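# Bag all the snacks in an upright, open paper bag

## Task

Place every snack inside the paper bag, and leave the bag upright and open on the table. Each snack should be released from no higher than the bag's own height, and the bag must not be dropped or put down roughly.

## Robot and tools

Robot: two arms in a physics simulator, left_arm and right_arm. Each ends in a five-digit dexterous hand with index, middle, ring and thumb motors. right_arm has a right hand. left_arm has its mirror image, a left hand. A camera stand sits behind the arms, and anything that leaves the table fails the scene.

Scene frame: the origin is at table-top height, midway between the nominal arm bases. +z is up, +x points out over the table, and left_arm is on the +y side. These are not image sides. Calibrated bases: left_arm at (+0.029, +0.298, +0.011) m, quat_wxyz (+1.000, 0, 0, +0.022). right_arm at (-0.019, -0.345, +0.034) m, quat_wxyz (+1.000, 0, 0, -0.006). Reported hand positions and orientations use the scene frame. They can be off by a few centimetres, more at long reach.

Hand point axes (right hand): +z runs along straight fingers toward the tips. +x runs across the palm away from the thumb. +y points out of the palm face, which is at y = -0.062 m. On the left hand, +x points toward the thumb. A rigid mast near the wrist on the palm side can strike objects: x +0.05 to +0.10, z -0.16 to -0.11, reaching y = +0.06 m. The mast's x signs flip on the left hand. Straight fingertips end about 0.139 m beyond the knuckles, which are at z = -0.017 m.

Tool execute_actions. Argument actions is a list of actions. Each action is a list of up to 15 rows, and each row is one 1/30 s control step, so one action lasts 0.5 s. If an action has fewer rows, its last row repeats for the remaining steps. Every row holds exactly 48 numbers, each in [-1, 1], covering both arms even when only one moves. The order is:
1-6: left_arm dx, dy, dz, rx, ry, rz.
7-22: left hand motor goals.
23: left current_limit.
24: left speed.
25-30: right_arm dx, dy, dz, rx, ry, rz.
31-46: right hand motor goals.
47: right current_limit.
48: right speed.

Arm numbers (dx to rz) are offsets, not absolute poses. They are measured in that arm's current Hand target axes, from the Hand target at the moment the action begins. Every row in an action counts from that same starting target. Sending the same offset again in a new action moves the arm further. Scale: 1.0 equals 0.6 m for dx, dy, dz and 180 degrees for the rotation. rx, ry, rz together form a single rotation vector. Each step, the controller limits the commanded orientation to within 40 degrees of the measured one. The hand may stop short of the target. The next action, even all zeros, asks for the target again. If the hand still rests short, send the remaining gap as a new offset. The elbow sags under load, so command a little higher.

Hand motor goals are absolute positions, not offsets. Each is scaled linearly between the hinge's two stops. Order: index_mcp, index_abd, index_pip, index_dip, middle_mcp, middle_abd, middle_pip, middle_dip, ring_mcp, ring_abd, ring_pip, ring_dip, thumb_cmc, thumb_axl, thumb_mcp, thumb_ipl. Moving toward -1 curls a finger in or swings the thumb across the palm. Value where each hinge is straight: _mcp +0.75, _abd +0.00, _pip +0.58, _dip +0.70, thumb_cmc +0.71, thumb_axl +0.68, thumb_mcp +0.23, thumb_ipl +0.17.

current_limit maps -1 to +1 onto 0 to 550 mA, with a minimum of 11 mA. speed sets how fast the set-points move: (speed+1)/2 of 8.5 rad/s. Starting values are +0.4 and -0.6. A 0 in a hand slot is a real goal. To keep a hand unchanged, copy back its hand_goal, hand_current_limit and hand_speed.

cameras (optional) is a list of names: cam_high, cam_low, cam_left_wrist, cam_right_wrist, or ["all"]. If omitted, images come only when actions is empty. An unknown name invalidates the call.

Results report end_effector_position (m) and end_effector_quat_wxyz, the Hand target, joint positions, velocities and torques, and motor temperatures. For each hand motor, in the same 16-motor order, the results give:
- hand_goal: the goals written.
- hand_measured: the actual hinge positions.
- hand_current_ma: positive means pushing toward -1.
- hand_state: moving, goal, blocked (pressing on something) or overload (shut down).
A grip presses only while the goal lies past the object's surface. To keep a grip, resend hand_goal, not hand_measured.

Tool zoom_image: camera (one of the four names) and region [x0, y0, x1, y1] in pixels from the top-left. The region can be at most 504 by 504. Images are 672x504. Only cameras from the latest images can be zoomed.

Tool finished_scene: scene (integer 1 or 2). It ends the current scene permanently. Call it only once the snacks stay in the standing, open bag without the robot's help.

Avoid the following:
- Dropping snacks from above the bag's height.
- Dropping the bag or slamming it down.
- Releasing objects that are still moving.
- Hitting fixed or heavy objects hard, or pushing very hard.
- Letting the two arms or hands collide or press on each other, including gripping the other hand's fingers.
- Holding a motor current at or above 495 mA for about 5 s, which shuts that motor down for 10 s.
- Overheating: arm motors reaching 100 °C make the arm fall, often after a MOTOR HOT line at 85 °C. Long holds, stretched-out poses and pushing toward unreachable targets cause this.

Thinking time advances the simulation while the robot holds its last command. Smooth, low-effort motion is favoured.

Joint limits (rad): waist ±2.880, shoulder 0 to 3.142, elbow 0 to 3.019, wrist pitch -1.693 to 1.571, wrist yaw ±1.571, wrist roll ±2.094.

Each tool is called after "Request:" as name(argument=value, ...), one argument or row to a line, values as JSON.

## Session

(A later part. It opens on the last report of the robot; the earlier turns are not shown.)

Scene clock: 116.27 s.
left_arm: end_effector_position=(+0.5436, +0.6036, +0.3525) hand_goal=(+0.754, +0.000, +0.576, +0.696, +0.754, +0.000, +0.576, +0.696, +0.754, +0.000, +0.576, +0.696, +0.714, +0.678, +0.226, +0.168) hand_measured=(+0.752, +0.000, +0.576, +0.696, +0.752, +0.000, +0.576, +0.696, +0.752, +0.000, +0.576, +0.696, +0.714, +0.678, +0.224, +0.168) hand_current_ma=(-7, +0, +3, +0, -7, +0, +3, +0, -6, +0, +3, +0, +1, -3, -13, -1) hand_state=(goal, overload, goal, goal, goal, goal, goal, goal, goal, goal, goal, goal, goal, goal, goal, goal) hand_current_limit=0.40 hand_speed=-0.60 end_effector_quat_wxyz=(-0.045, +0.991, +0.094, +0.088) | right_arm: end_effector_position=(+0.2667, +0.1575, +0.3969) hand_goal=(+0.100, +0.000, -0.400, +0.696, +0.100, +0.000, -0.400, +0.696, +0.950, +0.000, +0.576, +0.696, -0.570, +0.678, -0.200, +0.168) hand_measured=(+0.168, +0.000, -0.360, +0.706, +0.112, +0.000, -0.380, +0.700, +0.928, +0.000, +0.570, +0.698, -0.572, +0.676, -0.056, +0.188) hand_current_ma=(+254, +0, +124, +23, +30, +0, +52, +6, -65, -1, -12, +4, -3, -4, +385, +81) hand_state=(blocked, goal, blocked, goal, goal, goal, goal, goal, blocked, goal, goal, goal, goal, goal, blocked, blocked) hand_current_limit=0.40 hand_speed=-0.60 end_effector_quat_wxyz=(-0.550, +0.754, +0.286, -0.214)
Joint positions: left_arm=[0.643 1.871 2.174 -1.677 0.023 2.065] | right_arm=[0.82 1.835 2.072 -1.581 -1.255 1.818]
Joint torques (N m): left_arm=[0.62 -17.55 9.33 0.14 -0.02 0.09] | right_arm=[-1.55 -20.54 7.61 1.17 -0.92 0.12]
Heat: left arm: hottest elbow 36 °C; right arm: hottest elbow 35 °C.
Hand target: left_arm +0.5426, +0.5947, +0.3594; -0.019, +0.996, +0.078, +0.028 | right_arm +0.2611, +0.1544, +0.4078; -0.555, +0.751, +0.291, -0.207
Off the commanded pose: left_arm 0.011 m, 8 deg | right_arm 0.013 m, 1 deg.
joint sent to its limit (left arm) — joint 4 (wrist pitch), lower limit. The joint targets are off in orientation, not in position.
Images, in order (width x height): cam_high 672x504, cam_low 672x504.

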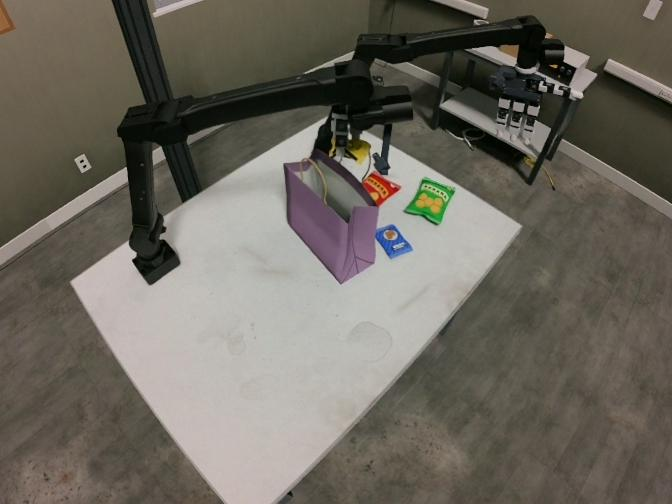

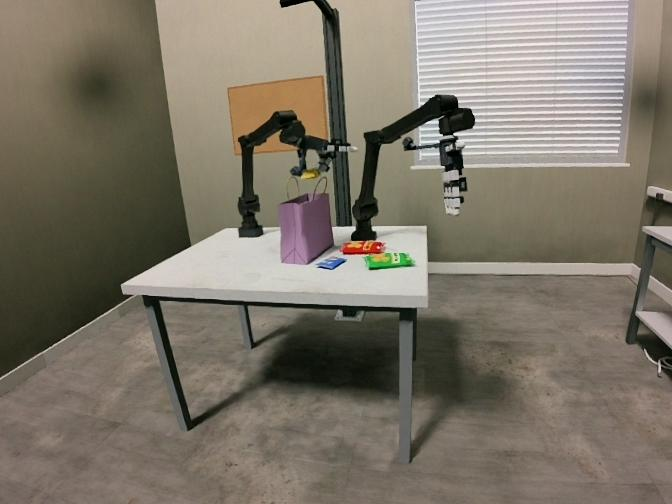

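Request:
execute_actions(
  actions=[
    [[0,0,0,0,0,0,0.754,0,0.576,0.696,0.754,0,0.576,0.696,0.754,0,0.576,0.696,0.714,0.678,0.226,0.168,0.4,-0.6,0,0,0,0,0,0,0.1,0,-0.4,0.696,0.5,0,0.3,0.696,0.95,0,0.576,0.696,-0.571,0.678,-0.2,0.168,0.4,-0.7]],
    [[0,0,0,0,0,0,0.754,0,0.576,0.696,0.754,0,0.576,0.696,0.754,0,0.576,0.696,0.714,0.678,0.226,0.168,0.4,-0.6,-0.004,0.0446,0.0112,0,0,0,0.1,0,-0.4,0.696,0.9,0,0.576,0.696,0.95,0,0.576,0.696,-0.571,0.678,-0.2,0.168,0.4,-0.7]],
    [[0,0,0,0,0,0,0.754,0,0.576,0.696,0.754,0,0.576,0.696,0.754,0,0.576,0.696,0.714,0.678,0.226,0.168,0.4,-0.6,-0.004,0.0446,0.0112,0,0,0,0.1,0,-0.4,0.696,0.9,0,0.576,0.696,0.95,0,0.576,0.696,-0.571,0.678,-0.2,0.168,0.4,-0.7]],
  ],
  cameras=["cam_high","cam_low","cam_right_wrist"],
)

Request:
zoom_image(
  camera="cam_low",
  region=[250, 120, 380, 230],
)

Request:
zoom_image(
  camera="cam_high",
  region=[270, 90, 430, 250],
)

Scene clock: 119.53 s.
left_arm: end_effector_position=(+0.5436, +0.6036, +0.3525) hand_goal=(+0.754, +0.000, +0.576, +0.696, +0.754, +0.000, +0.576, +0.696, +0.754, +0.000, +0.576, +0.696, +0.714, +0.678, +0.226, +0.168) hand_measured=(+0.752, +0.000, +0.576, +0.696, +0.752, +0.000, +0.576, +0.696, +0.752, +0.000, +0.576, +0.696, +0.714, +0.678, +0.224, +0.168) hand_current_ma=(-7, +0, +3, +0, -7, +0, +3, +0, -6, +0, +3, +0, +1, -3, -13, -1) hand_state=(goal, overload, goal, goal, goal, goal, goal, goal, goal, goal, goal, goal, goal, goal, goal, goal) hand_current_limit=0.40 hand_speed=-0.60 end_effector_quat_wxyz=(-0.045, +0.991, +0.094, +0.088) | right_arm: end_effector_position=(+0.2622, +0.1527, +0.3412) hand_goal=(+0.100, +0.000, -0.400, +0.696, +0.900, +0.000, +0.576, +0.696, +0.950, +0.000, +0.576, +0.696, -0.570, +0.678, -0.200, +0.168) hand_measured=(+0.168, +0.000, -0.360, +0.706, +0.882, +0.000, +0.568, +0.698, +0.930, +0.000, +0.570, +0.698, -0.578, +0.676, -0.066, +0.188) hand_current_ma=(+254, +1, +124, +23, -51, +1, -16, +4, -59, -1, -12, +4, -20, -4, +385, +81) hand_state=(blocked, goal, blocked, goal, goal, goal, goal, goal, blocked, goal, goal, goal, goal, goal, blocked, blocked) hand_current_limit=0.40 hand_speed=-0.70 end_effector_quat_wxyz=(-0.549, +0.755, +0.286, -0.218)
Joint positions: left_arm=[0.643 1.871 2.174 -1.677 0.023 2.065] | right_arm=[0.82 1.796 1.87 -1.436 -1.256 1.807]
Joint torques (N m): left_arm=[0.56 -17.67 9.35 0.13 -0.03 0.09] | right_arm=[-1.44 -19.84 7.68 1.25 -0.96 0.08]
Heat: left arm: hottest elbow 36 °C; right arm: hottest elbow 35 °C.
Hand target: left_arm +0.5426, +0.5947, +0.3594; -0.019, +0.996, +0.078, +0.028 | right_arm +0.2601, +0.1493, +0.3525; -0.555, +0.751, +0.291, -0.207
Off the commanded pose: left_arm 0.011 m, 8 deg | right_arm 0.012 m, 2 deg.
joint sent to its limit (left arm) — joint 4 (wrist pitch), lower limit. The joint targets are off in orientation, not in position.
Images, in order (width x height): cam_high 672x504, cam_low 672x504, cam_right_wrist 672x504.

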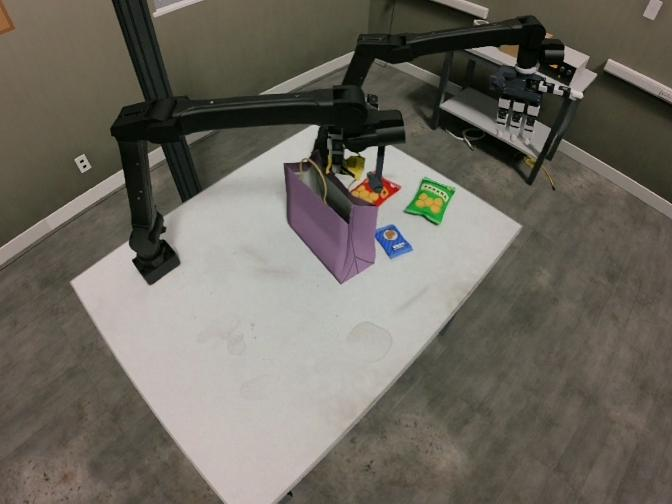

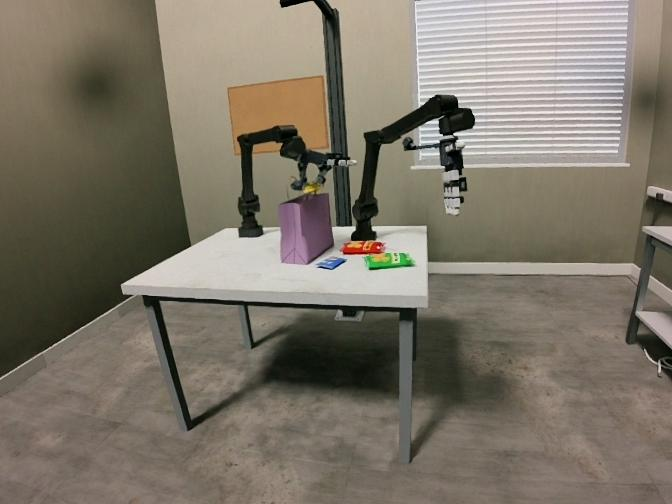

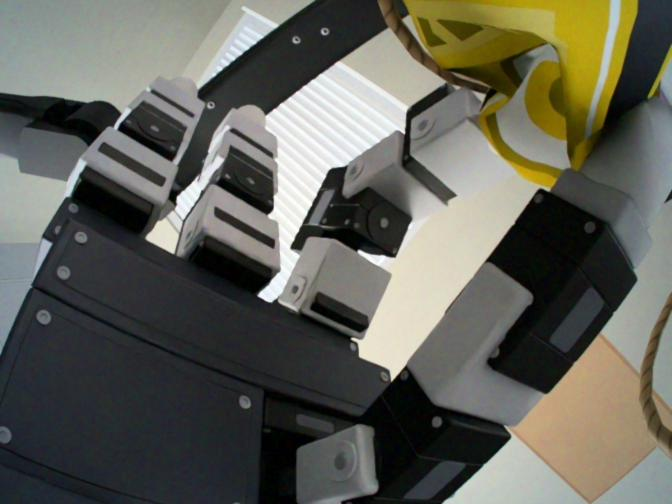

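Scaled by 3.877.

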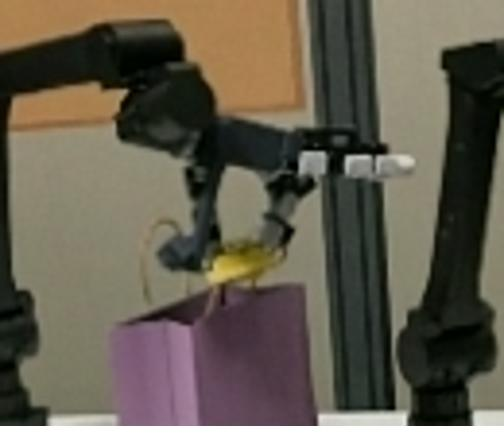

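Scaled by 3.150.

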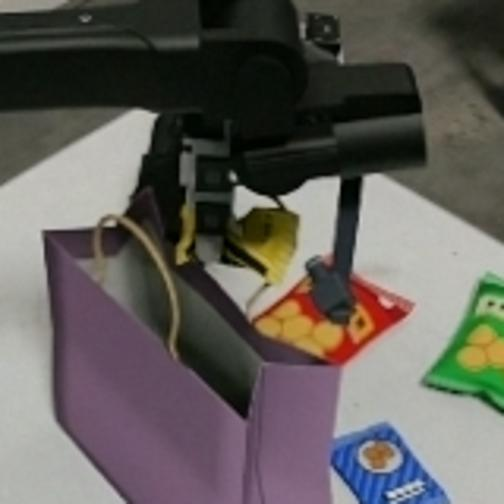

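Request:
execute_actions(
  actions=[
    [[0,0,0,0,0,0,0.754,0,0.576,0.696,0.754,0,0.576,0.696,0.754,0,0.576,0.696,0.714,0.678,0.226,0.168,0.4,-0.6,0,-0.095,-0.031,0,0,0,0.1,0,-0.4,0.696,0.9,0,0.576,0.696,0.95,0,0.576,0.696,-0.571,0.678,-0.2,0.168,0.4,-0.7]],
    [[0,0,0,0,0,0,0.754,0,0.576,0.696,0.754,0,0.576,0.696,0.754,0,0.576,0.696,0.714,0.678,0.226,0.168,0.4,-0.6,-0.036,0.0278,-0.0858,0,0,0,0.1,0,-0.4,0.696,0.9,0,0.576,0.696,0.95,0,0.576,0.696,-0.571,0.678,-0.2,0.168,0.4,-0.7]],
  ],
  cameras=["cam_high","cam_low","cam_right_wrist"],
)

Request:
zoom_image(
  camera="cam_low",
  region=[250, 120, 380, 230],
)

Request:
zoom_image(
  camera="cam_high",
  region=[270, 90, 430, 250],
)

Scene clock: 127.30 s.
left_arm: end_effector_position=(+0.5436, +0.6036, +0.3525) hand_goal=(+0.754, +0.000, +0.576, +0.696, +0.754, +0.000, +0.576, +0.696, +0.754, +0.000, +0.576, +0.696, +0.714, +0.678, +0.226, +0.168) hand_measured=(+0.752, +0.000, +0.576, +0.696, +0.752, +0.000, +0.576, +0.696, +0.752, +0.000, +0.576, +0.696, +0.714, +0.678, +0.224, +0.168) hand_current_ma=(-7, +0, +3, +0, -7, +0, +3, +0, -6, +0, +3, +0, +1, -3, -13, -1) hand_state=(goal, overload, goal, goal, goal, goal, goal, goal, goal, goal, goal, goal, goal, goal, goal, goal) hand_current_limit=0.40 hand_speed=-0.60 end_effector_quat_wxyz=(-0.045, +0.991, +0.094, +0.088) | right_arm: end_effector_position=(+0.2854, +0.0940, +0.3980) hand_goal=(+0.100, +0.000, -0.400, +0.696, +0.900, +0.000, +0.576, +0.696, +0.950, +0.000, +0.576, +0.696, -0.570, +0.678, -0.200, +0.168) hand_measured=(+0.168, +0.000, -0.360, +0.706, +0.882, +0.000, +0.568, +0.698, +0.930, +0.000, +0.570, +0.698, -0.580, +0.676, -0.068, +0.188) hand_current_ma=(+254, +1, +124, +23, -51, +1, -16, +4, -59, -1, -12, +4, -24, -4, +385, +81) hand_state=(blocked, goal, blocked, goal, goal, goal, goal, goal, blocked, goal, goal, goal, goal, goal, blocked, blocked) hand_current_limit=0.40 hand_speed=-0.70 end_effector_quat_wxyz=(-0.557, +0.762, +0.266, -0.195)
Joint positions: left_arm=[0.643 1.871 2.174 -1.677 0.023 2.065] | right_arm=[0.712 1.747 1.958 -1.696 -1.261 1.662]
Joint torques (N m): left_arm=[0.56 -17.38 9.32 0.16 -0.02 0.09] | right_arm=[-1.44 -17.73 8.95 0.13 -1.03 -0.03]
Heat: left arm: hottest elbow 36 °C; right arm: hottest elbow 35 °C.
Hand target: left_arm +0.5426, +0.5947, +0.3594; -0.019, +0.996, +0.078, +0.028 | right_arm +0.2800, +0.0936, +0.4117; -0.555, +0.751, +0.291, -0.207
Off the commanded pose: left_arm 0.011 m, 8 deg | right_arm 0.015 m, 3 deg.
joint sent to its limit (left arm) — joint 4 (wrist pitch), lower limit. The joint targets are off in orientation, not in position.
joint sent to its limit (right arm) — joint 4 (wrist pitch), lower limit. The joint targets are off in orientation, not in position.
Images, in order (width x height): cam_high 672x504, cam_low 672x504, cam_right_wrist 672x504.

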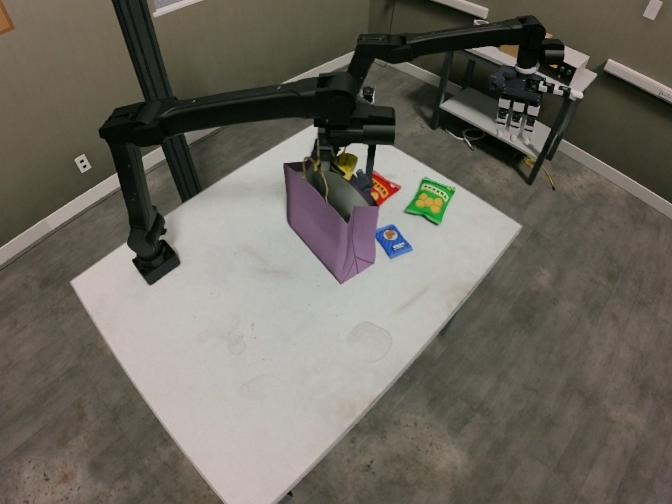

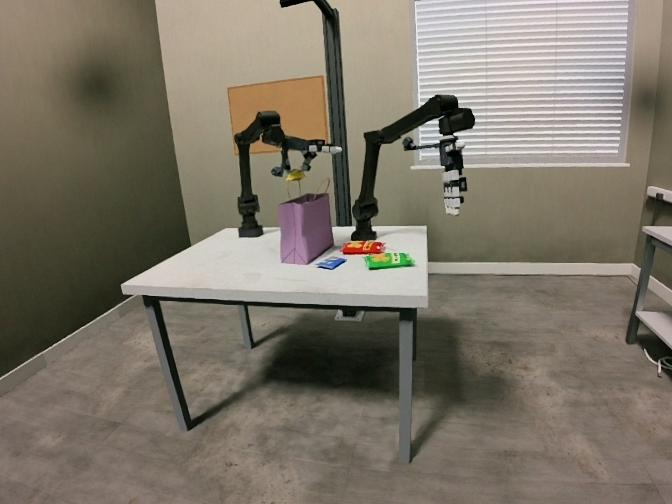

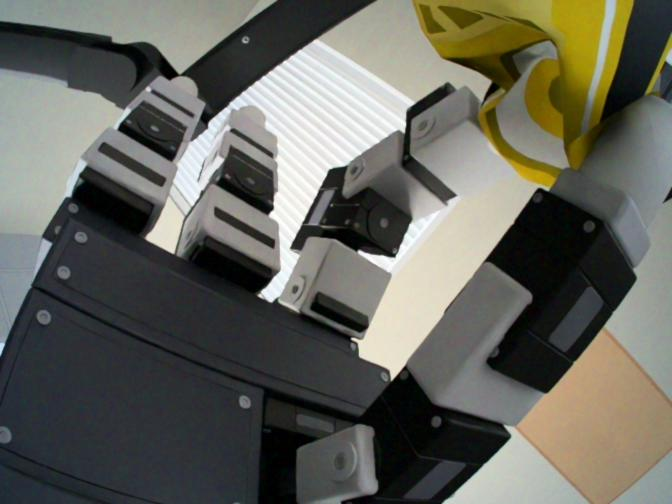

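Scaled by 3.877.

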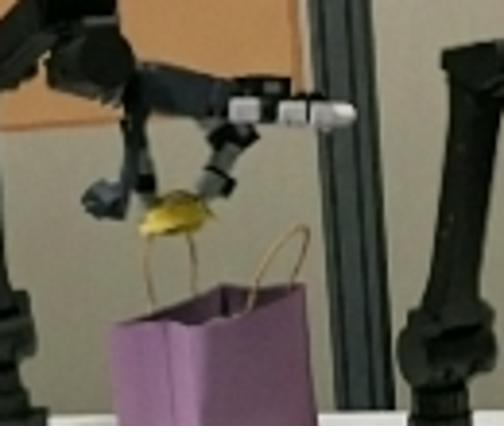

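Scaled by 3.150.

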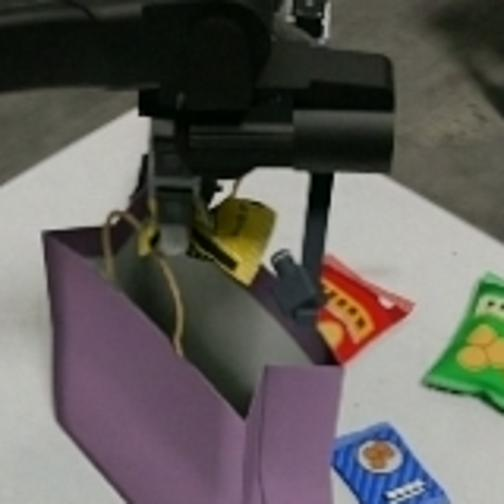

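Request:
execute_actions(
  actions=[
    [[0,0,0,0,0,0,0.754,0,0.576,0.696,0.754,0,0.576,0.696,0.754,0,0.576,0.696,0.714,0.678,0.226,0.168,0.4,-0.6,0.001,-0.0294,0.0904,0,0,0,0.1,0,-0.4,0.696,0.9,0,0.576,0.696,0.95,0,0.576,0.696,-0.571,0.678,-0.2,0.168,0.4,-0.7]],
    [[0,0,0,0,0,0,0.754,0,0.576,0.696,0.754,0,0.576,0.696,0.754,0,0.576,0.696,0.714,0.678,0.226,0.168,0.4,-0.6,0,0.0713,0.0232,0,0,0,0.1,0,-0.4,0.696,0.9,0,0.576,0.696,0.95,0,0.576,0.696,-0.571,0.678,-0.2,0.168,0.4,-0.7]],
  ],
  cameras=["cam_high","cam_low","cam_right_wrist"],
)

Request:
zoom_image(
  camera="cam_low",
  region=[250, 120, 380, 230],
)

Request:
zoom_image(
  camera="cam_high",
  region=[270, 90, 430, 250],
)

Scene clock: 132.83 s.
left_arm: end_effector_position=(+0.5436, +0.6036, +0.3525) hand_goal=(+0.754, +0.000, +0.576, +0.696, +0.754, +0.000, +0.576, +0.696, +0.754, +0.000, +0.576, +0.696, +0.714, +0.678, +0.226, +0.168) hand_measured=(+0.752, +0.000, +0.576, +0.696, +0.752, +0.000, +0.576, +0.696, +0.752, +0.000, +0.576, +0.696, +0.714, +0.678, +0.224, +0.168) hand_current_ma=(-7, +0, +3, +0, -7, +0, +3, +0, -6, +0, +3, +0, +1, -3, -13, -1) hand_state=(goal, overload, goal, goal, goal, goal, goal, goal, goal, goal, goal, goal, goal, goal, goal, goal) hand_current_limit=0.40 hand_speed=-0.60 end_effector_quat_wxyz=(-0.045, +0.991, +0.094, +0.088) | right_arm: end_effector_position=(+0.2434, +0.1418, +0.3580) hand_goal=(+0.100, +0.000, -0.400, +0.696, +0.900, +0.000, +0.576, +0.696, +0.950, +0.000, +0.576, +0.696, -0.570, +0.678, -0.200, +0.168) hand_measured=(+0.168, +0.002, -0.360, +0.706, +0.884, +0.000, +0.570, +0.698, +0.930, +0.000, +0.570, +0.698, -0.580, +0.676, -0.070, +0.188) hand_current_ma=(+254, +1, +124, +23, -47, +1, -15, +4, -55, -1, -12, +4, -25, -4, +385, +81) hand_state=(blocked, goal, blocked, goal, goal, goal, goal, goal, goal, goal, goal, goal, goal, goal, blocked, blocked) hand_current_limit=0.40 hand_speed=-0.70 end_effector_quat_wxyz=(-0.550, +0.752, +0.290, -0.217)
Joint positions: left_arm=[0.643 1.871 2.174 -1.677 0.023 2.065] | right_arm=[0.831 1.734 1.828 -1.431 -1.257 1.824]
Joint torques (N m): left_arm=[0.44 -17.55 9.31 0.16 -0.03 0.1] | right_arm=[-1.85 -18.55 7.75 1.25 -0.86 0.1]
Heat: left arm: hottest elbow 35 °C; right arm: hottest elbow 35 °C.
Hand target: left_arm +0.5426, +0.5947, +0.3594; -0.019, +0.996, +0.078, +0.028 | right_arm +0.2425, +0.1372, +0.3674; -0.555, +0.751, +0.291, -0.207
Off the commanded pose: left_arm 0.011 m, 8 deg | right_arm 0.011 m, 1 deg.
joint sent to its limit (left arm) — joint 4 (wrist pitch), lower limit. The joint targets are off in orientation, not in position.
Images, in order (width x height): cam_high 672x504, cam_low 672x504, cam_right_wrist 672x504.

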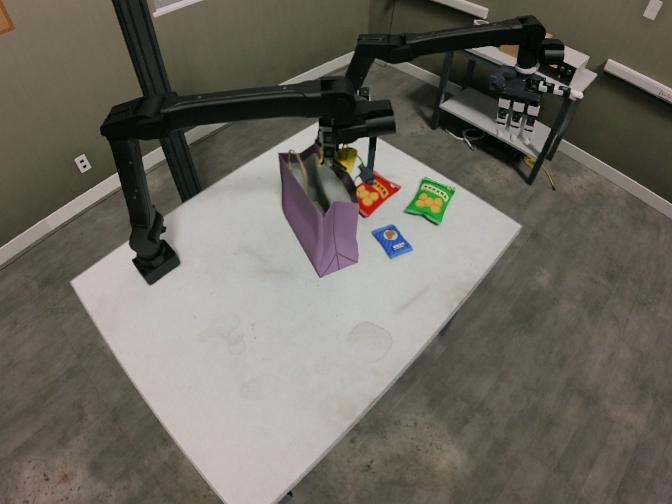

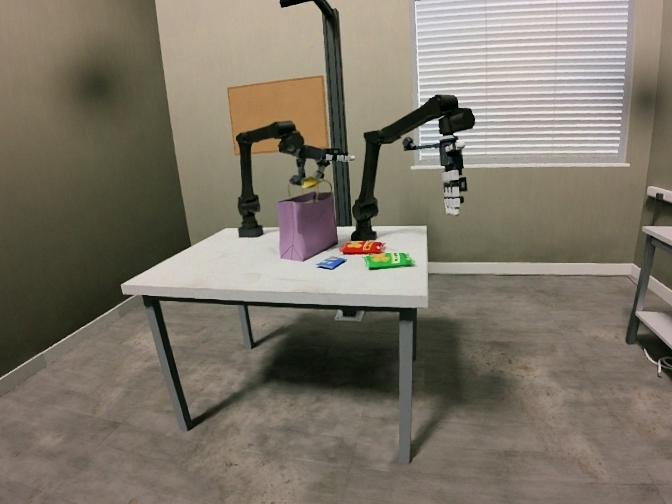

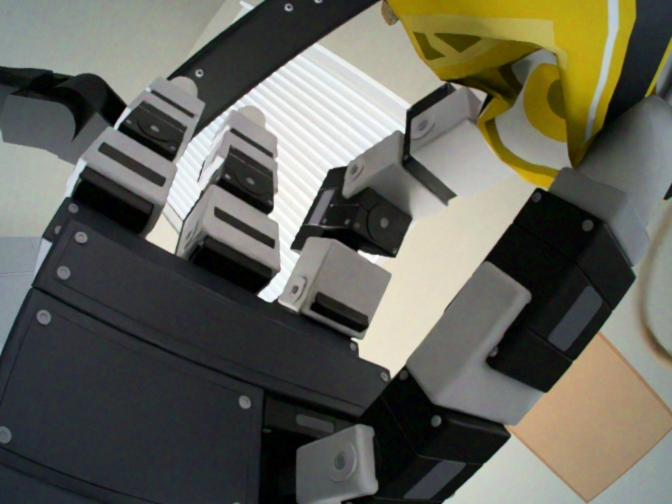

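Scaled by 3.877.

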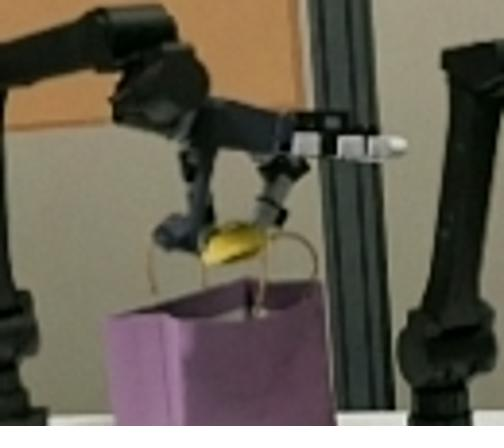

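Scaled by 3.150.

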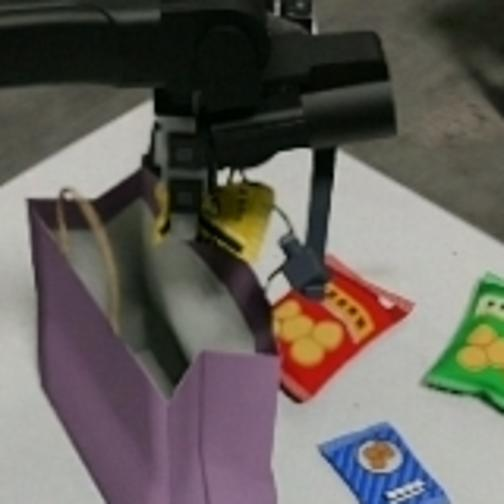

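Request:
zoom_image(
  camera="cam_high",
  region=[305, 120, 385, 200],
)

Request:
zoom_image(
  camera="cam_low",
  region=[280, 150, 350, 220],
)

Scaled by 6.300.

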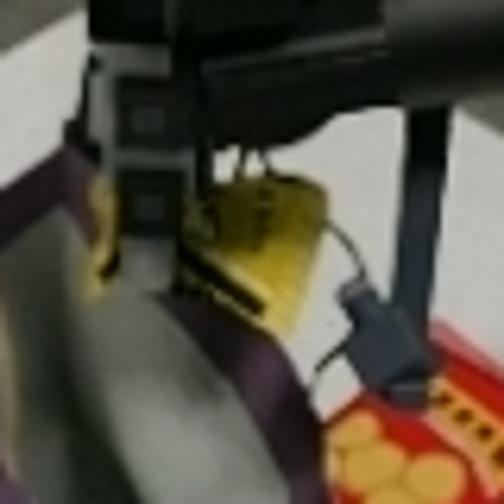

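Scaled by 7.200.

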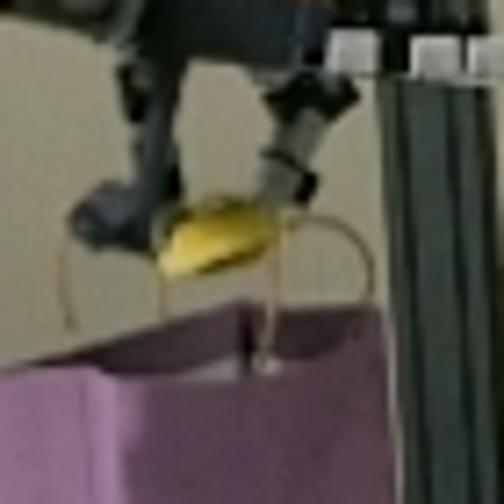

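Request:
execute_actions(
  actions=[],
  cameras=["cam_high", "cam_low"],
)

Scene clock: 137.07 s.
left_arm: end_effector_position=(+0.5436, +0.6036, +0.3525) hand_goal=(+0.754, +0.000, +0.576, +0.696, +0.754, +0.000, +0.576, +0.696, +0.754, +0.000, +0.576, +0.696, +0.714, +0.678, +0.226, +0.168) hand_measured=(+0.752, +0.000, +0.576, +0.696, +0.752, +0.000, +0.576, +0.696, +0.752, +0.000, +0.576, +0.696, +0.714, +0.678, +0.224, +0.168) hand_current_ma=(-7, +0, +3, +0, -7, +0, +3, +0, -6, +0, +3, +0, +1, -3, -13, -1) hand_state=(goal, overload, goal, goal, goal, goal, goal, goal, goal, goal, goal, goal, goal, goal, goal, goal) hand_current_limit=0.40 hand_speed=-0.60 end_effector_quat_wxyz=(-0.045, +0.991, +0.094, +0.088) | right_arm: end_effector_position=(+0.2434, +0.1417, +0.3580) hand_goal=(+0.100, +0.000, -0.400, +0.696, +0.900, +0.000, +0.576, +0.696, +0.950, +0.000, +0.576, +0.696, -0.570, +0.678, -0.200, +0.168) hand_measured=(+0.168, +0.002, -0.360, +0.706, +0.884, +0.000, +0.570, +0.698, +0.930, +0.000, +0.570, +0.698, -0.580, +0.676, -0.070, +0.188) hand_current_ma=(+254, +1, +124, +23, -47, +1, -15, +4, -55, -1, -12, +4, -25, -4, +385, +81) hand_state=(blocked, goal, blocked, goal, goal, goal, goal, goal, goal, goal, goal, goal, goal, goal, blocked, blocked) hand_current_limit=0.40 hand_speed=-0.70 end_effector_quat_wxyz=(-0.550, +0.753, +0.290, -0.217)
Joint positions: left_arm=[0.643 1.871 2.174 -1.677 0.023 2.065] | right_arm=[0.831 1.734 1.828 -1.431 -1.257 1.824]
Joint velocities: within noise
Joint torques (N m): left_arm=[0.56 -17.55 9.35 0.14 -0.04 0.09] | right_arm=[-1.85 -19.14 7.82 1.18 -0.86 0.17]
Motor temperatures (°C): left_arm=[26 32 35 21 23 25] | right_arm=[26 33 35 27 28 24]
Heat: left arm: hottest elbow 35 °C; right arm: hottest elbow 35 °C.
Hand target: left_arm +0.5426, +0.5947, +0.3594; -0.019, +0.996, +0.078, +0.028 | right_arm +0.2425, +0.1372, +0.3674; -0.555, +0.751, +0.291, -0.207
Off the commanded pose: left_arm 0.011 m, 8 deg | right_arm 0.010 m, 1 deg.
Images, in order (width x height): cam_high 672x504, cam_low 672x504.

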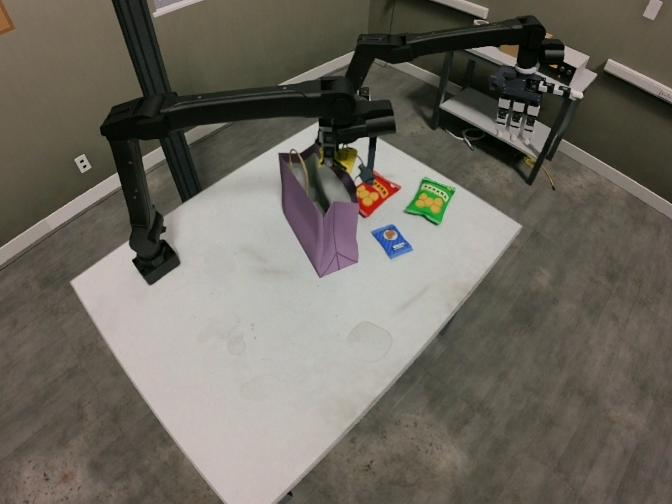

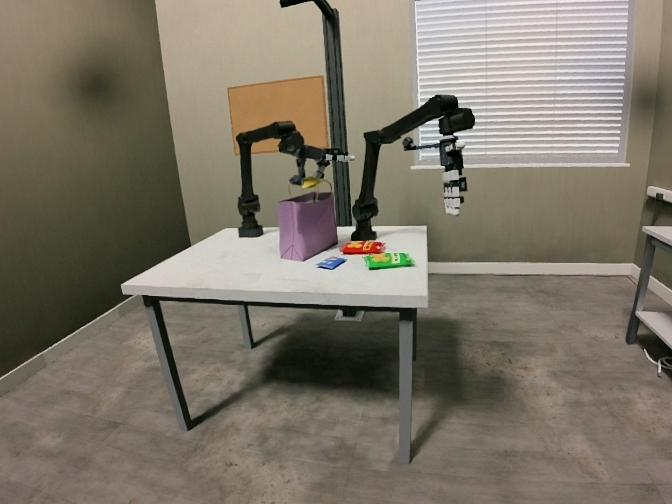

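Request:
zoom_image(
  camera="cam_high",
  region=[260, 80, 420, 200],
)

Request:
zoom_image(
  camera="cam_low",
  region=[260, 130, 380, 220],
)

Scaled by 3.150.

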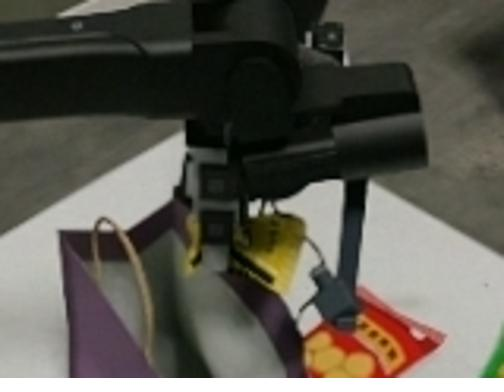

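Scaled by 4.200.

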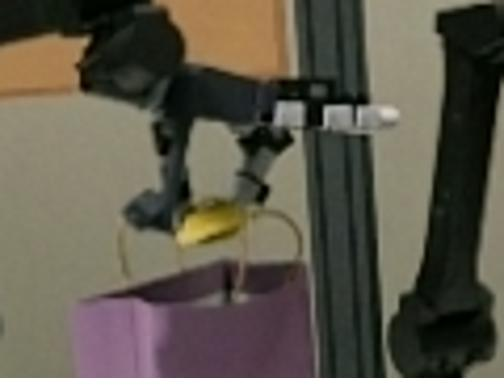

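Request:
zoom_image(
  camera="cam_high",
  region=[315, 125, 375, 195],
)

Request:
zoom_image(
  camera="cam_low",
  region=[280, 160, 340, 210],
)

Scaled by 7.200.

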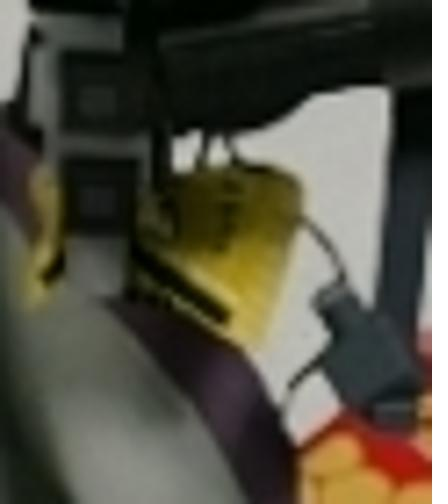

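Scaled by 8.400.

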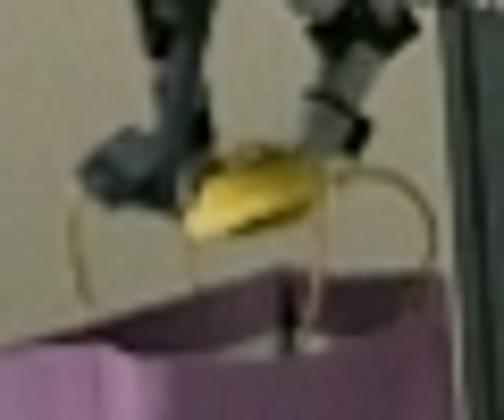

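Request:
execute_actions(
  actions=[],
  cameras=["cam_right_wrist", "cam_high", "cam_low"],
)

Request:
zoom_image(
  camera="cam_low",
  region=[265, 170, 345, 270],
)

Request:
zoom_image(
  camera="cam_high",
  region=[260, 130, 380, 290],
)

Scene clock: 139.27 s.
left_arm: end_effector_position=(+0.5436, +0.6036, +0.3525) hand_goal=(+0.754, +0.000, +0.576, +0.696, +0.754, +0.000, +0.576, +0.696, +0.754, +0.000, +0.576, +0.696, +0.714, +0.678, +0.226, +0.168) hand_measured=(+0.752, +0.000, +0.576, +0.696, +0.752, +0.000, +0.576, +0.696, +0.752, +0.000, +0.576, +0.696, +0.714, +0.678, +0.224, +0.168) hand_current_ma=(-7, +0, +3, +0, -7, +0, +3, +0, -6, +0, +3, +0, +1, -3, -13, -1) hand_state=(goal, overload, goal, goal, goal, goal, goal, goal, goal, goal, goal, goal, goal, goal, goal, goal) hand_current_limit=0.40 hand_speed=-0.60 end_effector_quat_wxyz=(-0.045, +0.991, +0.094, +0.088) | right_arm: end_effector_position=(+0.2434, +0.1417, +0.3580) hand_goal=(+0.100, +0.000, -0.400, +0.696, +0.900, +0.000, +0.576, +0.696, +0.950, +0.000, +0.576, +0.696, -0.570, +0.678, -0.200, +0.168) hand_measured=(+0.168, +0.002, -0.360, +0.706, +0.884, +0.000, +0.570, +0.698, +0.930, +0.000, +0.570, +0.698, -0.580, +0.676, -0.070, +0.188) hand_current_ma=(+254, +1, +124, +23, -47, +1, -15, +4, -55, -1, -12, +4, -25, -4, +385, +81) hand_state=(blocked, goal, blocked, goal, goal, goal, goal, goal, goal, goal, goal, goal, goal, goal, blocked, blocked) hand_current_limit=0.40 hand_speed=-0.70 end_effector_quat_wxyz=(-0.550, +0.753, +0.290, -0.217)
Joint positions: left_arm=[0.643 1.871 2.174 -1.677 0.023 2.065] | right_arm=[0.831 1.734 1.828 -1.431 -1.257 1.824]
Joint velocities: within noise
Joint torques (N m): left_arm=[0.5 -17.61 9.36 0.12 -0.03 0.08] | right_arm=[-1.26 -18.84 7.75 1.14 -0.86 0.12]
Motor temperatures (°C): left_arm=[26 32 35 21 23 25] | right_arm=[26 33 35 27 28 24]
Heat: left arm: hottest elbow 35 °C; right arm: hottest elbow 35 °C.
Hand target: left_arm +0.5426, +0.5947, +0.3594; -0.019, +0.996, +0.078, +0.028 | right_arm +0.2425, +0.1372, +0.3674; -0.555, +0.751, +0.291, -0.207
Off the commanded pose: left_arm 0.011 m, 8 deg | right_arm 0.010 m, 1 deg.
Images, in order (width x height): cam_high 672x504, cam_low 672x504, cam_right_wrist 672x504.

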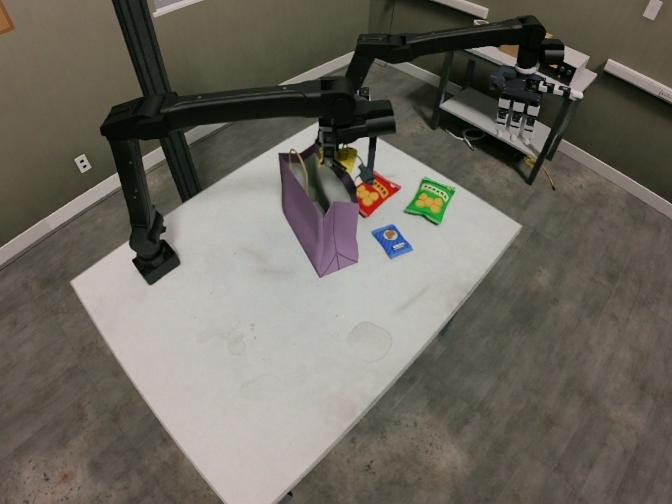

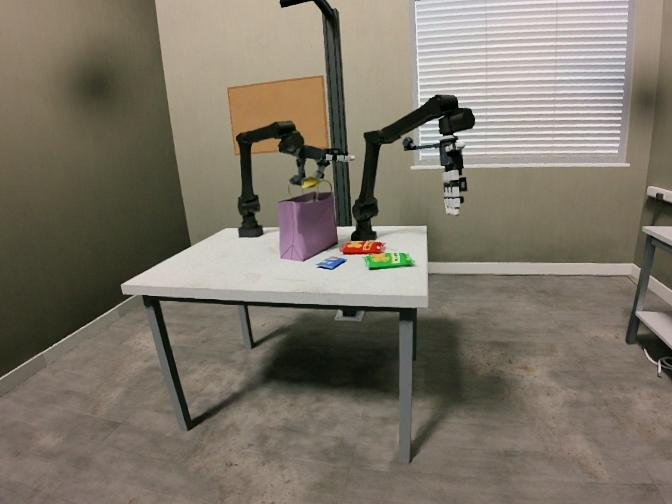

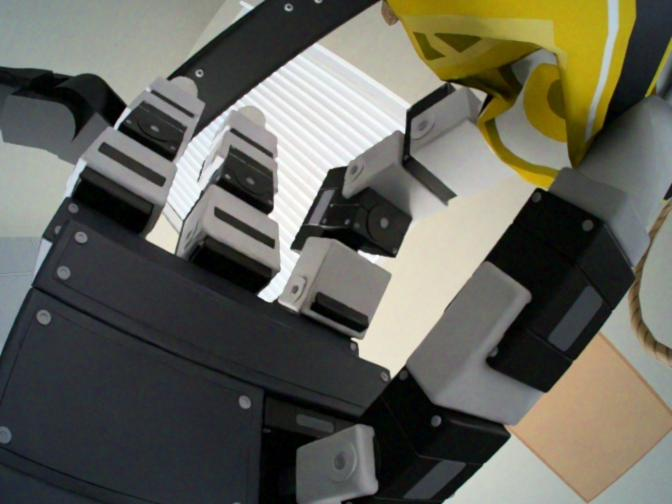

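Scaled by 5.040.

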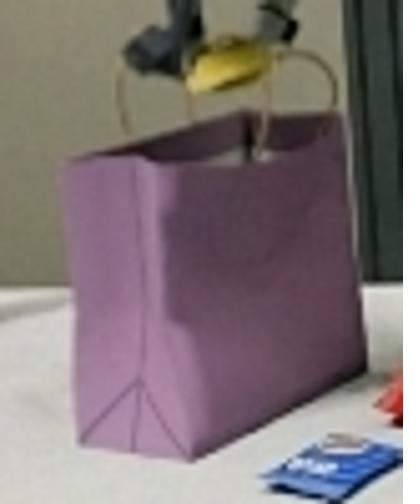

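Scaled by 3.150.

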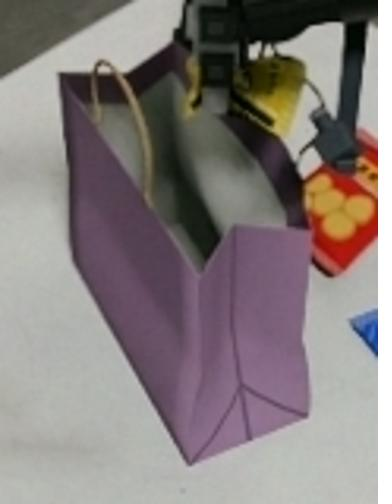

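Request:
execute_actions(
  actions=[
    [[0,0,0,0,0,0,0.754,0,0.576,0.696,0.754,0,0.576,0.696,0.754,0,0.576,0.696,0.714,0.678,0.226,0.168,0.4,-0.6,0,-0.04,-0.013,0,0,0,0.1,0,-0.4,0.696,0.9,0,0.576,0.696,0.95,0,0.576,0.696,-0.571,0.678,-0.2,0.168,0.4,-0.7],[0,0,0,0,0,0,0.754,0,0.576,0.696,0.754,0,0.576,0.696,0.754,0,0.576,0.696,0.714,0.678,0.226,0.168,0.4,-0.6,0,-0.0793,-0.0258,0,0,0,0.1,0,-0.4,0.696,0.9,0,0.576,0.696,0.95,0,0.576,0.696,-0.571,0.678,-0.2,0.168,0.4,-0.7]],
  ],
  cameras=["cam_high", "cam_low", "cam_right_wrist"],
)

Request:
zoom_image(
  camera="cam_low",
  region=[265, 150, 345, 230],
)

Request:
zoom_image(
  camera="cam_high",
  region=[280, 90, 380, 190],
)

Scene clock: 141.57 s.
left_arm: end_effector_position=(+0.5436, +0.6036, +0.3525) hand_goal=(+0.754, +0.000, +0.576, +0.696, +0.754, +0.000, +0.576, +0.696, +0.754, +0.000, +0.576, +0.696, +0.714, +0.678, +0.226, +0.168) hand_measured=(+0.752, +0.000, +0.576, +0.696, +0.752, +0.000, +0.576, +0.696, +0.752, +0.000, +0.576, +0.696, +0.714, +0.678, +0.224, +0.168) hand_current_ma=(-7, +0, +3, +0, -7, +0, +3, +0, -6, +0, +3, +0, +1, -3, -13, -1) hand_state=(goal, overload, goal, goal, goal, goal, goal, goal, goal, goal, goal, goal, goal, goal, goal, goal) hand_current_limit=0.40 hand_speed=-0.60 end_effector_quat_wxyz=(-0.045, +0.991, +0.094, +0.088) | right_arm: end_effector_position=(+0.2349, +0.1331, +0.3823) hand_goal=(+0.100, +0.000, -0.400, +0.696, +0.900, +0.000, +0.576, +0.696, +0.950, +0.000, +0.576, +0.696, -0.570, +0.678, -0.200, +0.168) hand_measured=(+0.168, +0.002, -0.360, +0.706, +0.884, +0.000, +0.570, +0.698, +0.930, +0.000, +0.570, +0.698, -0.580, +0.676, -0.070, +0.188) hand_current_ma=(+254, +1, +124, +23, -47, +1, -15, +4, -55, -1, -12, +4, -25, -4, +385, +81) hand_state=(blocked, goal, blocked, goal, goal, goal, goal, goal, goal, goal, goal, goal, goal, goal, blocked, blocked) hand_current_limit=0.40 hand_speed=-0.70 end_effector_quat_wxyz=(-0.542, +0.760, +0.273, -0.235)
Joint positions: left_arm=[0.643 1.871 2.174 -1.677 0.023 2.065] | right_arm=[0.831 1.732 1.889 -1.527 -1.257 1.845]
Joint torques (N m): left_arm=[0.44 -17.61 9.32 0.17 -0.02 0.09] | right_arm=[-2.14 -18.2 13.76 0.16 -0.85 0.08]
Heat: left arm: hottest elbow 35 °C; right arm: hottest elbow 35 °C.
Hand target: left_arm +0.5426, +0.5947, +0.3594; -0.019, +0.996, +0.078, +0.028 | right_arm +0.2425, +0.1364, +0.4175; -0.555, +0.751, +0.291, -0.207
Off the commanded pose: left_arm 0.011 m, 8 deg | right_arm 0.036 m, 4 deg.
joint sent to its limit (left arm) — joint 4 (wrist pitch), lower limit. The joint targets are off in orientation, not in position.
Images, in order (width x height): cam_high 672x504, cam_low 672x504, cam_right_wrist 672x504.

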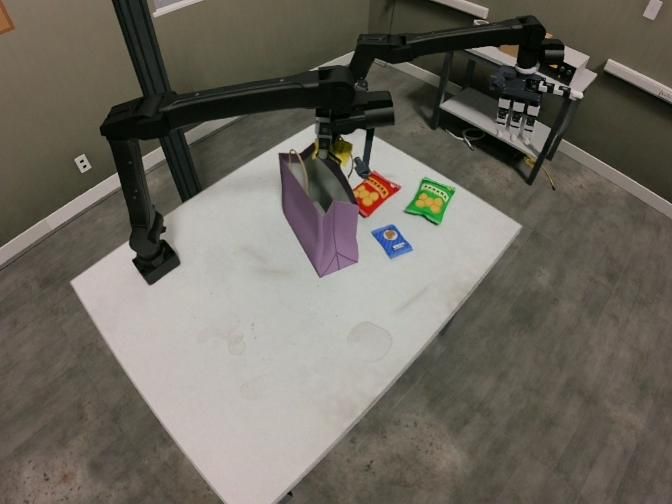

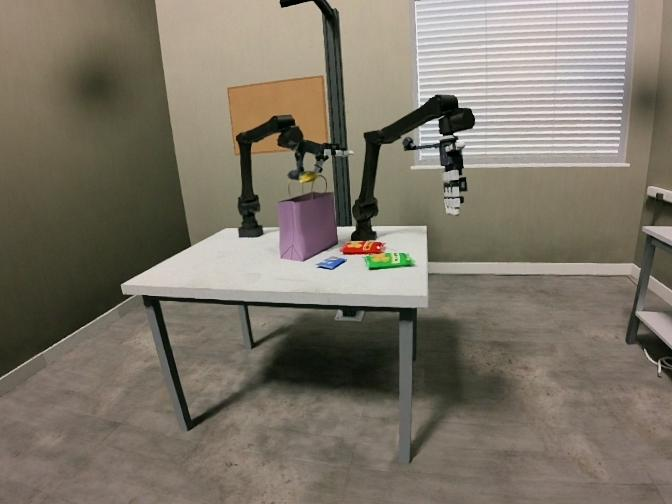

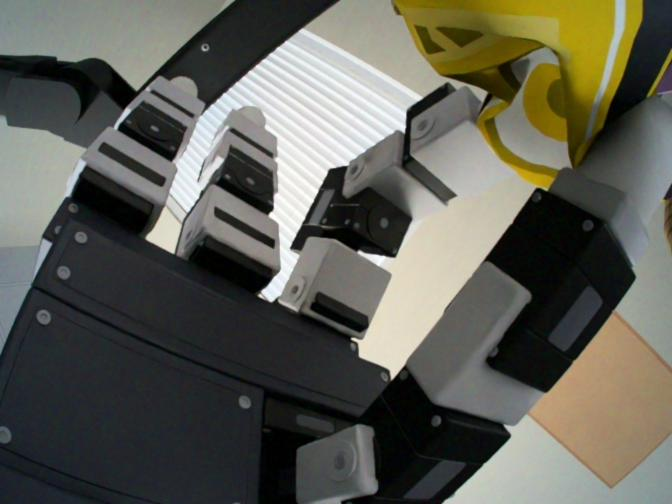

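Scaled by 6.300.

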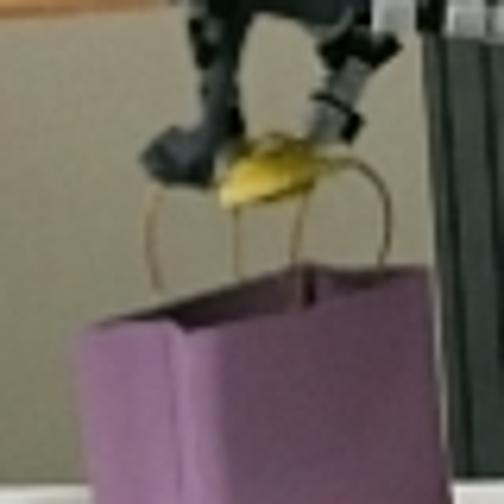

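Scaled by 5.040.

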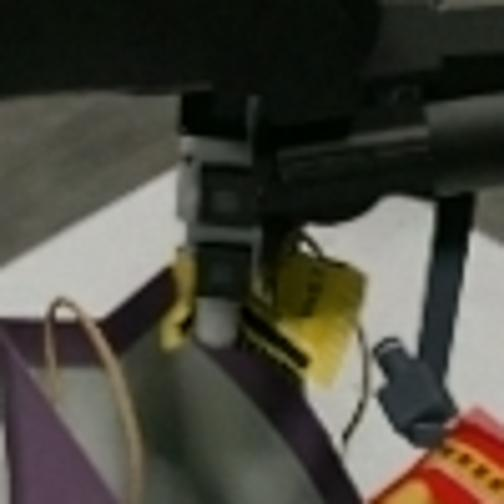

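Request:
execute_actions(
  actions=[
    [[0,0,0,0,0,0,0.754,0,0.576,0.696,0.754,0,0.576,0.696,0.754,0,0.576,0.696,0.714,0.678,0.226,0.168,0.4,-0.6,0,0.045,0.015,0,0,0,0.1,0,-0.4,0.696,0.9,0,0.576,0.696,0.95,0,0.576,0.696,-0.571,0.678,-0.2,0.168,0.4,-0.7],[0,0,0,0,0,0,0.754,0,0.576,0.696,0.754,0,0.576,0.696,0.754,0,0.576,0.696,0.714,0.678,0.226,0.168,0.4,-0.6,0,0.0911,0.0296,0,0,0,0.1,0,-0.4,0.696,0.9,0,0.576,0.696,0.95,0,0.576,0.696,-0.571,0.678,-0.2,0.168,0.4,-0.7]],
    [[0,0,0,0,0,0,0.754,0,0.576,0.696,0.754,0,0.576,0.696,0.754,0,0.576,0.696,0.714,0.678,0.226,0.168,0.4,-0.6,-0.039,0.008,-0.0245,0,0,0,0.1,0,-0.4,0.696,0.9,0,0.576,0.696,0.95,0,0.576,0.696,-0.571,0.678,-0.2,0.168,0.4,-0.7]],
  ],
  cameras=["cam_high", "cam_low"],
)

Request:
zoom_image(
  camera="cam_low",
  region=[265, 150, 345, 230],
)

Request:
zoom_image(
  camera="cam_high",
  region=[270, 100, 390, 220],
)

Scene clock: 146.23 s.
left_arm: end_effector_position=(+0.5436, +0.6036, +0.3525) hand_goal=(+0.754, +0.000, +0.576, +0.696, +0.754, +0.000, +0.576, +0.696, +0.754, +0.000, +0.576, +0.696, +0.714, +0.678, +0.226, +0.168) hand_measured=(+0.752, +0.000, +0.576, +0.696, +0.752, +0.000, +0.576, +0.696, +0.752, +0.000, +0.576, +0.696, +0.714, +0.678, +0.224, +0.168) hand_current_ma=(-7, +0, +3, +0, -7, +0, +3, +0, -6, +0, +3, +0, +1, -3, -13, -1) hand_state=(goal, overload, goal, goal, goal, goal, goal, goal, goal, goal, goal, goal, goal, goal, goal, goal) hand_current_limit=0.40 hand_speed=-0.60 end_effector_quat_wxyz=(-0.045, +0.991, +0.094, +0.088) | right_arm: end_effector_position=(+0.2377, +0.1154, +0.3540) hand_goal=(+0.100, +0.000, -0.400, +0.696, +0.900, +0.000, +0.576, +0.696, +0.950, +0.000, +0.576, +0.696, -0.570, +0.678, -0.200, +0.168) hand_measured=(+0.168, +0.002, -0.360, +0.706, +0.884, +0.000, +0.570, +0.698, +0.932, +0.000, +0.570, +0.698, -0.580, +0.676, -0.070, +0.188) hand_current_ma=(+254, +1, +124, +23, -47, +1, -15, +4, -55, -1, -12, +4, -26, -4, +385, +81) hand_state=(blocked, goal, blocked, goal, goal, goal, goal, goal, goal, goal, goal, goal, goal, goal, blocked, blocked) hand_current_limit=0.40 hand_speed=-0.70 end_effector_quat_wxyz=(-0.552, +0.753, +0.289, -0.210)
Joint positions: left_arm=[0.643 1.871 2.174 -1.677 0.023 2.065] | right_arm=[0.805 1.67 1.736 -1.445 -1.258 1.77]
Joint torques (N m): left_arm=[0.62 -17.73 9.32 0.16 -0.03 0.11] | right_arm=[-1.73 -17.55 7.88 0.18 -0.98 -0.13]
Heat: left arm: hottest elbow 35 °C; right arm: hottest elbow 36 °C.
Hand target: left_arm +0.5426, +0.5947, +0.3594; -0.019, +0.996, +0.078, +0.028 | right_arm +0.2354, +0.1101, +0.3595; -0.555, +0.751, +0.291, -0.208
Off the commanded pose: left_arm 0.011 m, 8 deg | right_arm 0.008 m, 1 deg.
joint sent to its limit (left arm) — joint 4 (wrist pitch), lower limit. The joint targets are off in orientation, not in position.
Images, in order (width x height): cam_high 672x504, cam_low 672x504.

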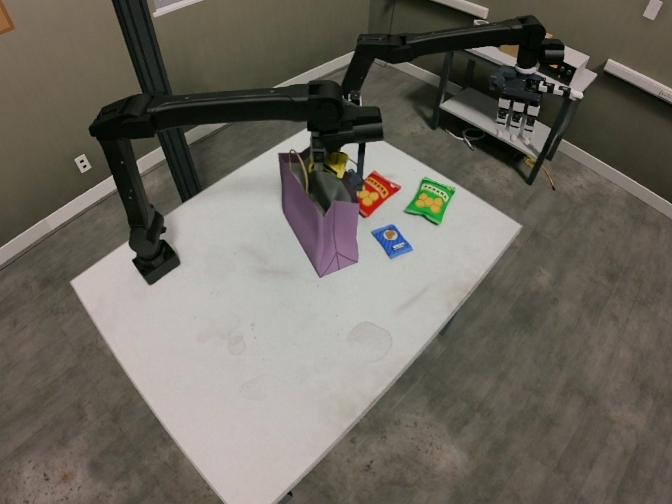

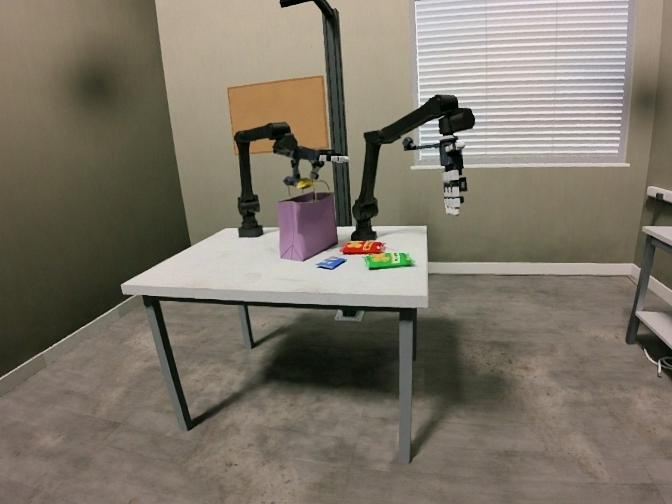

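Scaled by 6.300.

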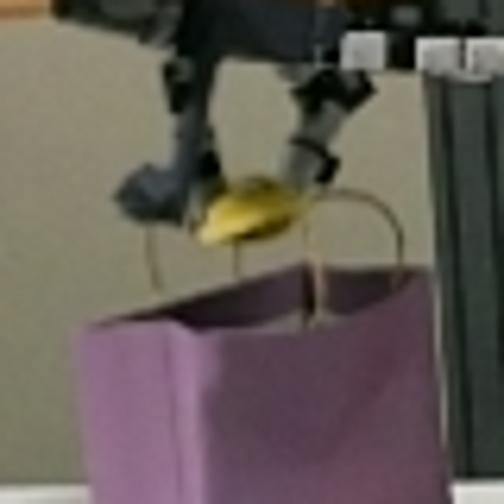

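Scaled by 4.200.

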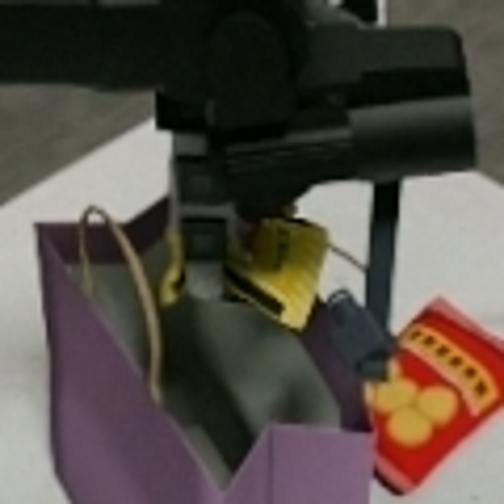

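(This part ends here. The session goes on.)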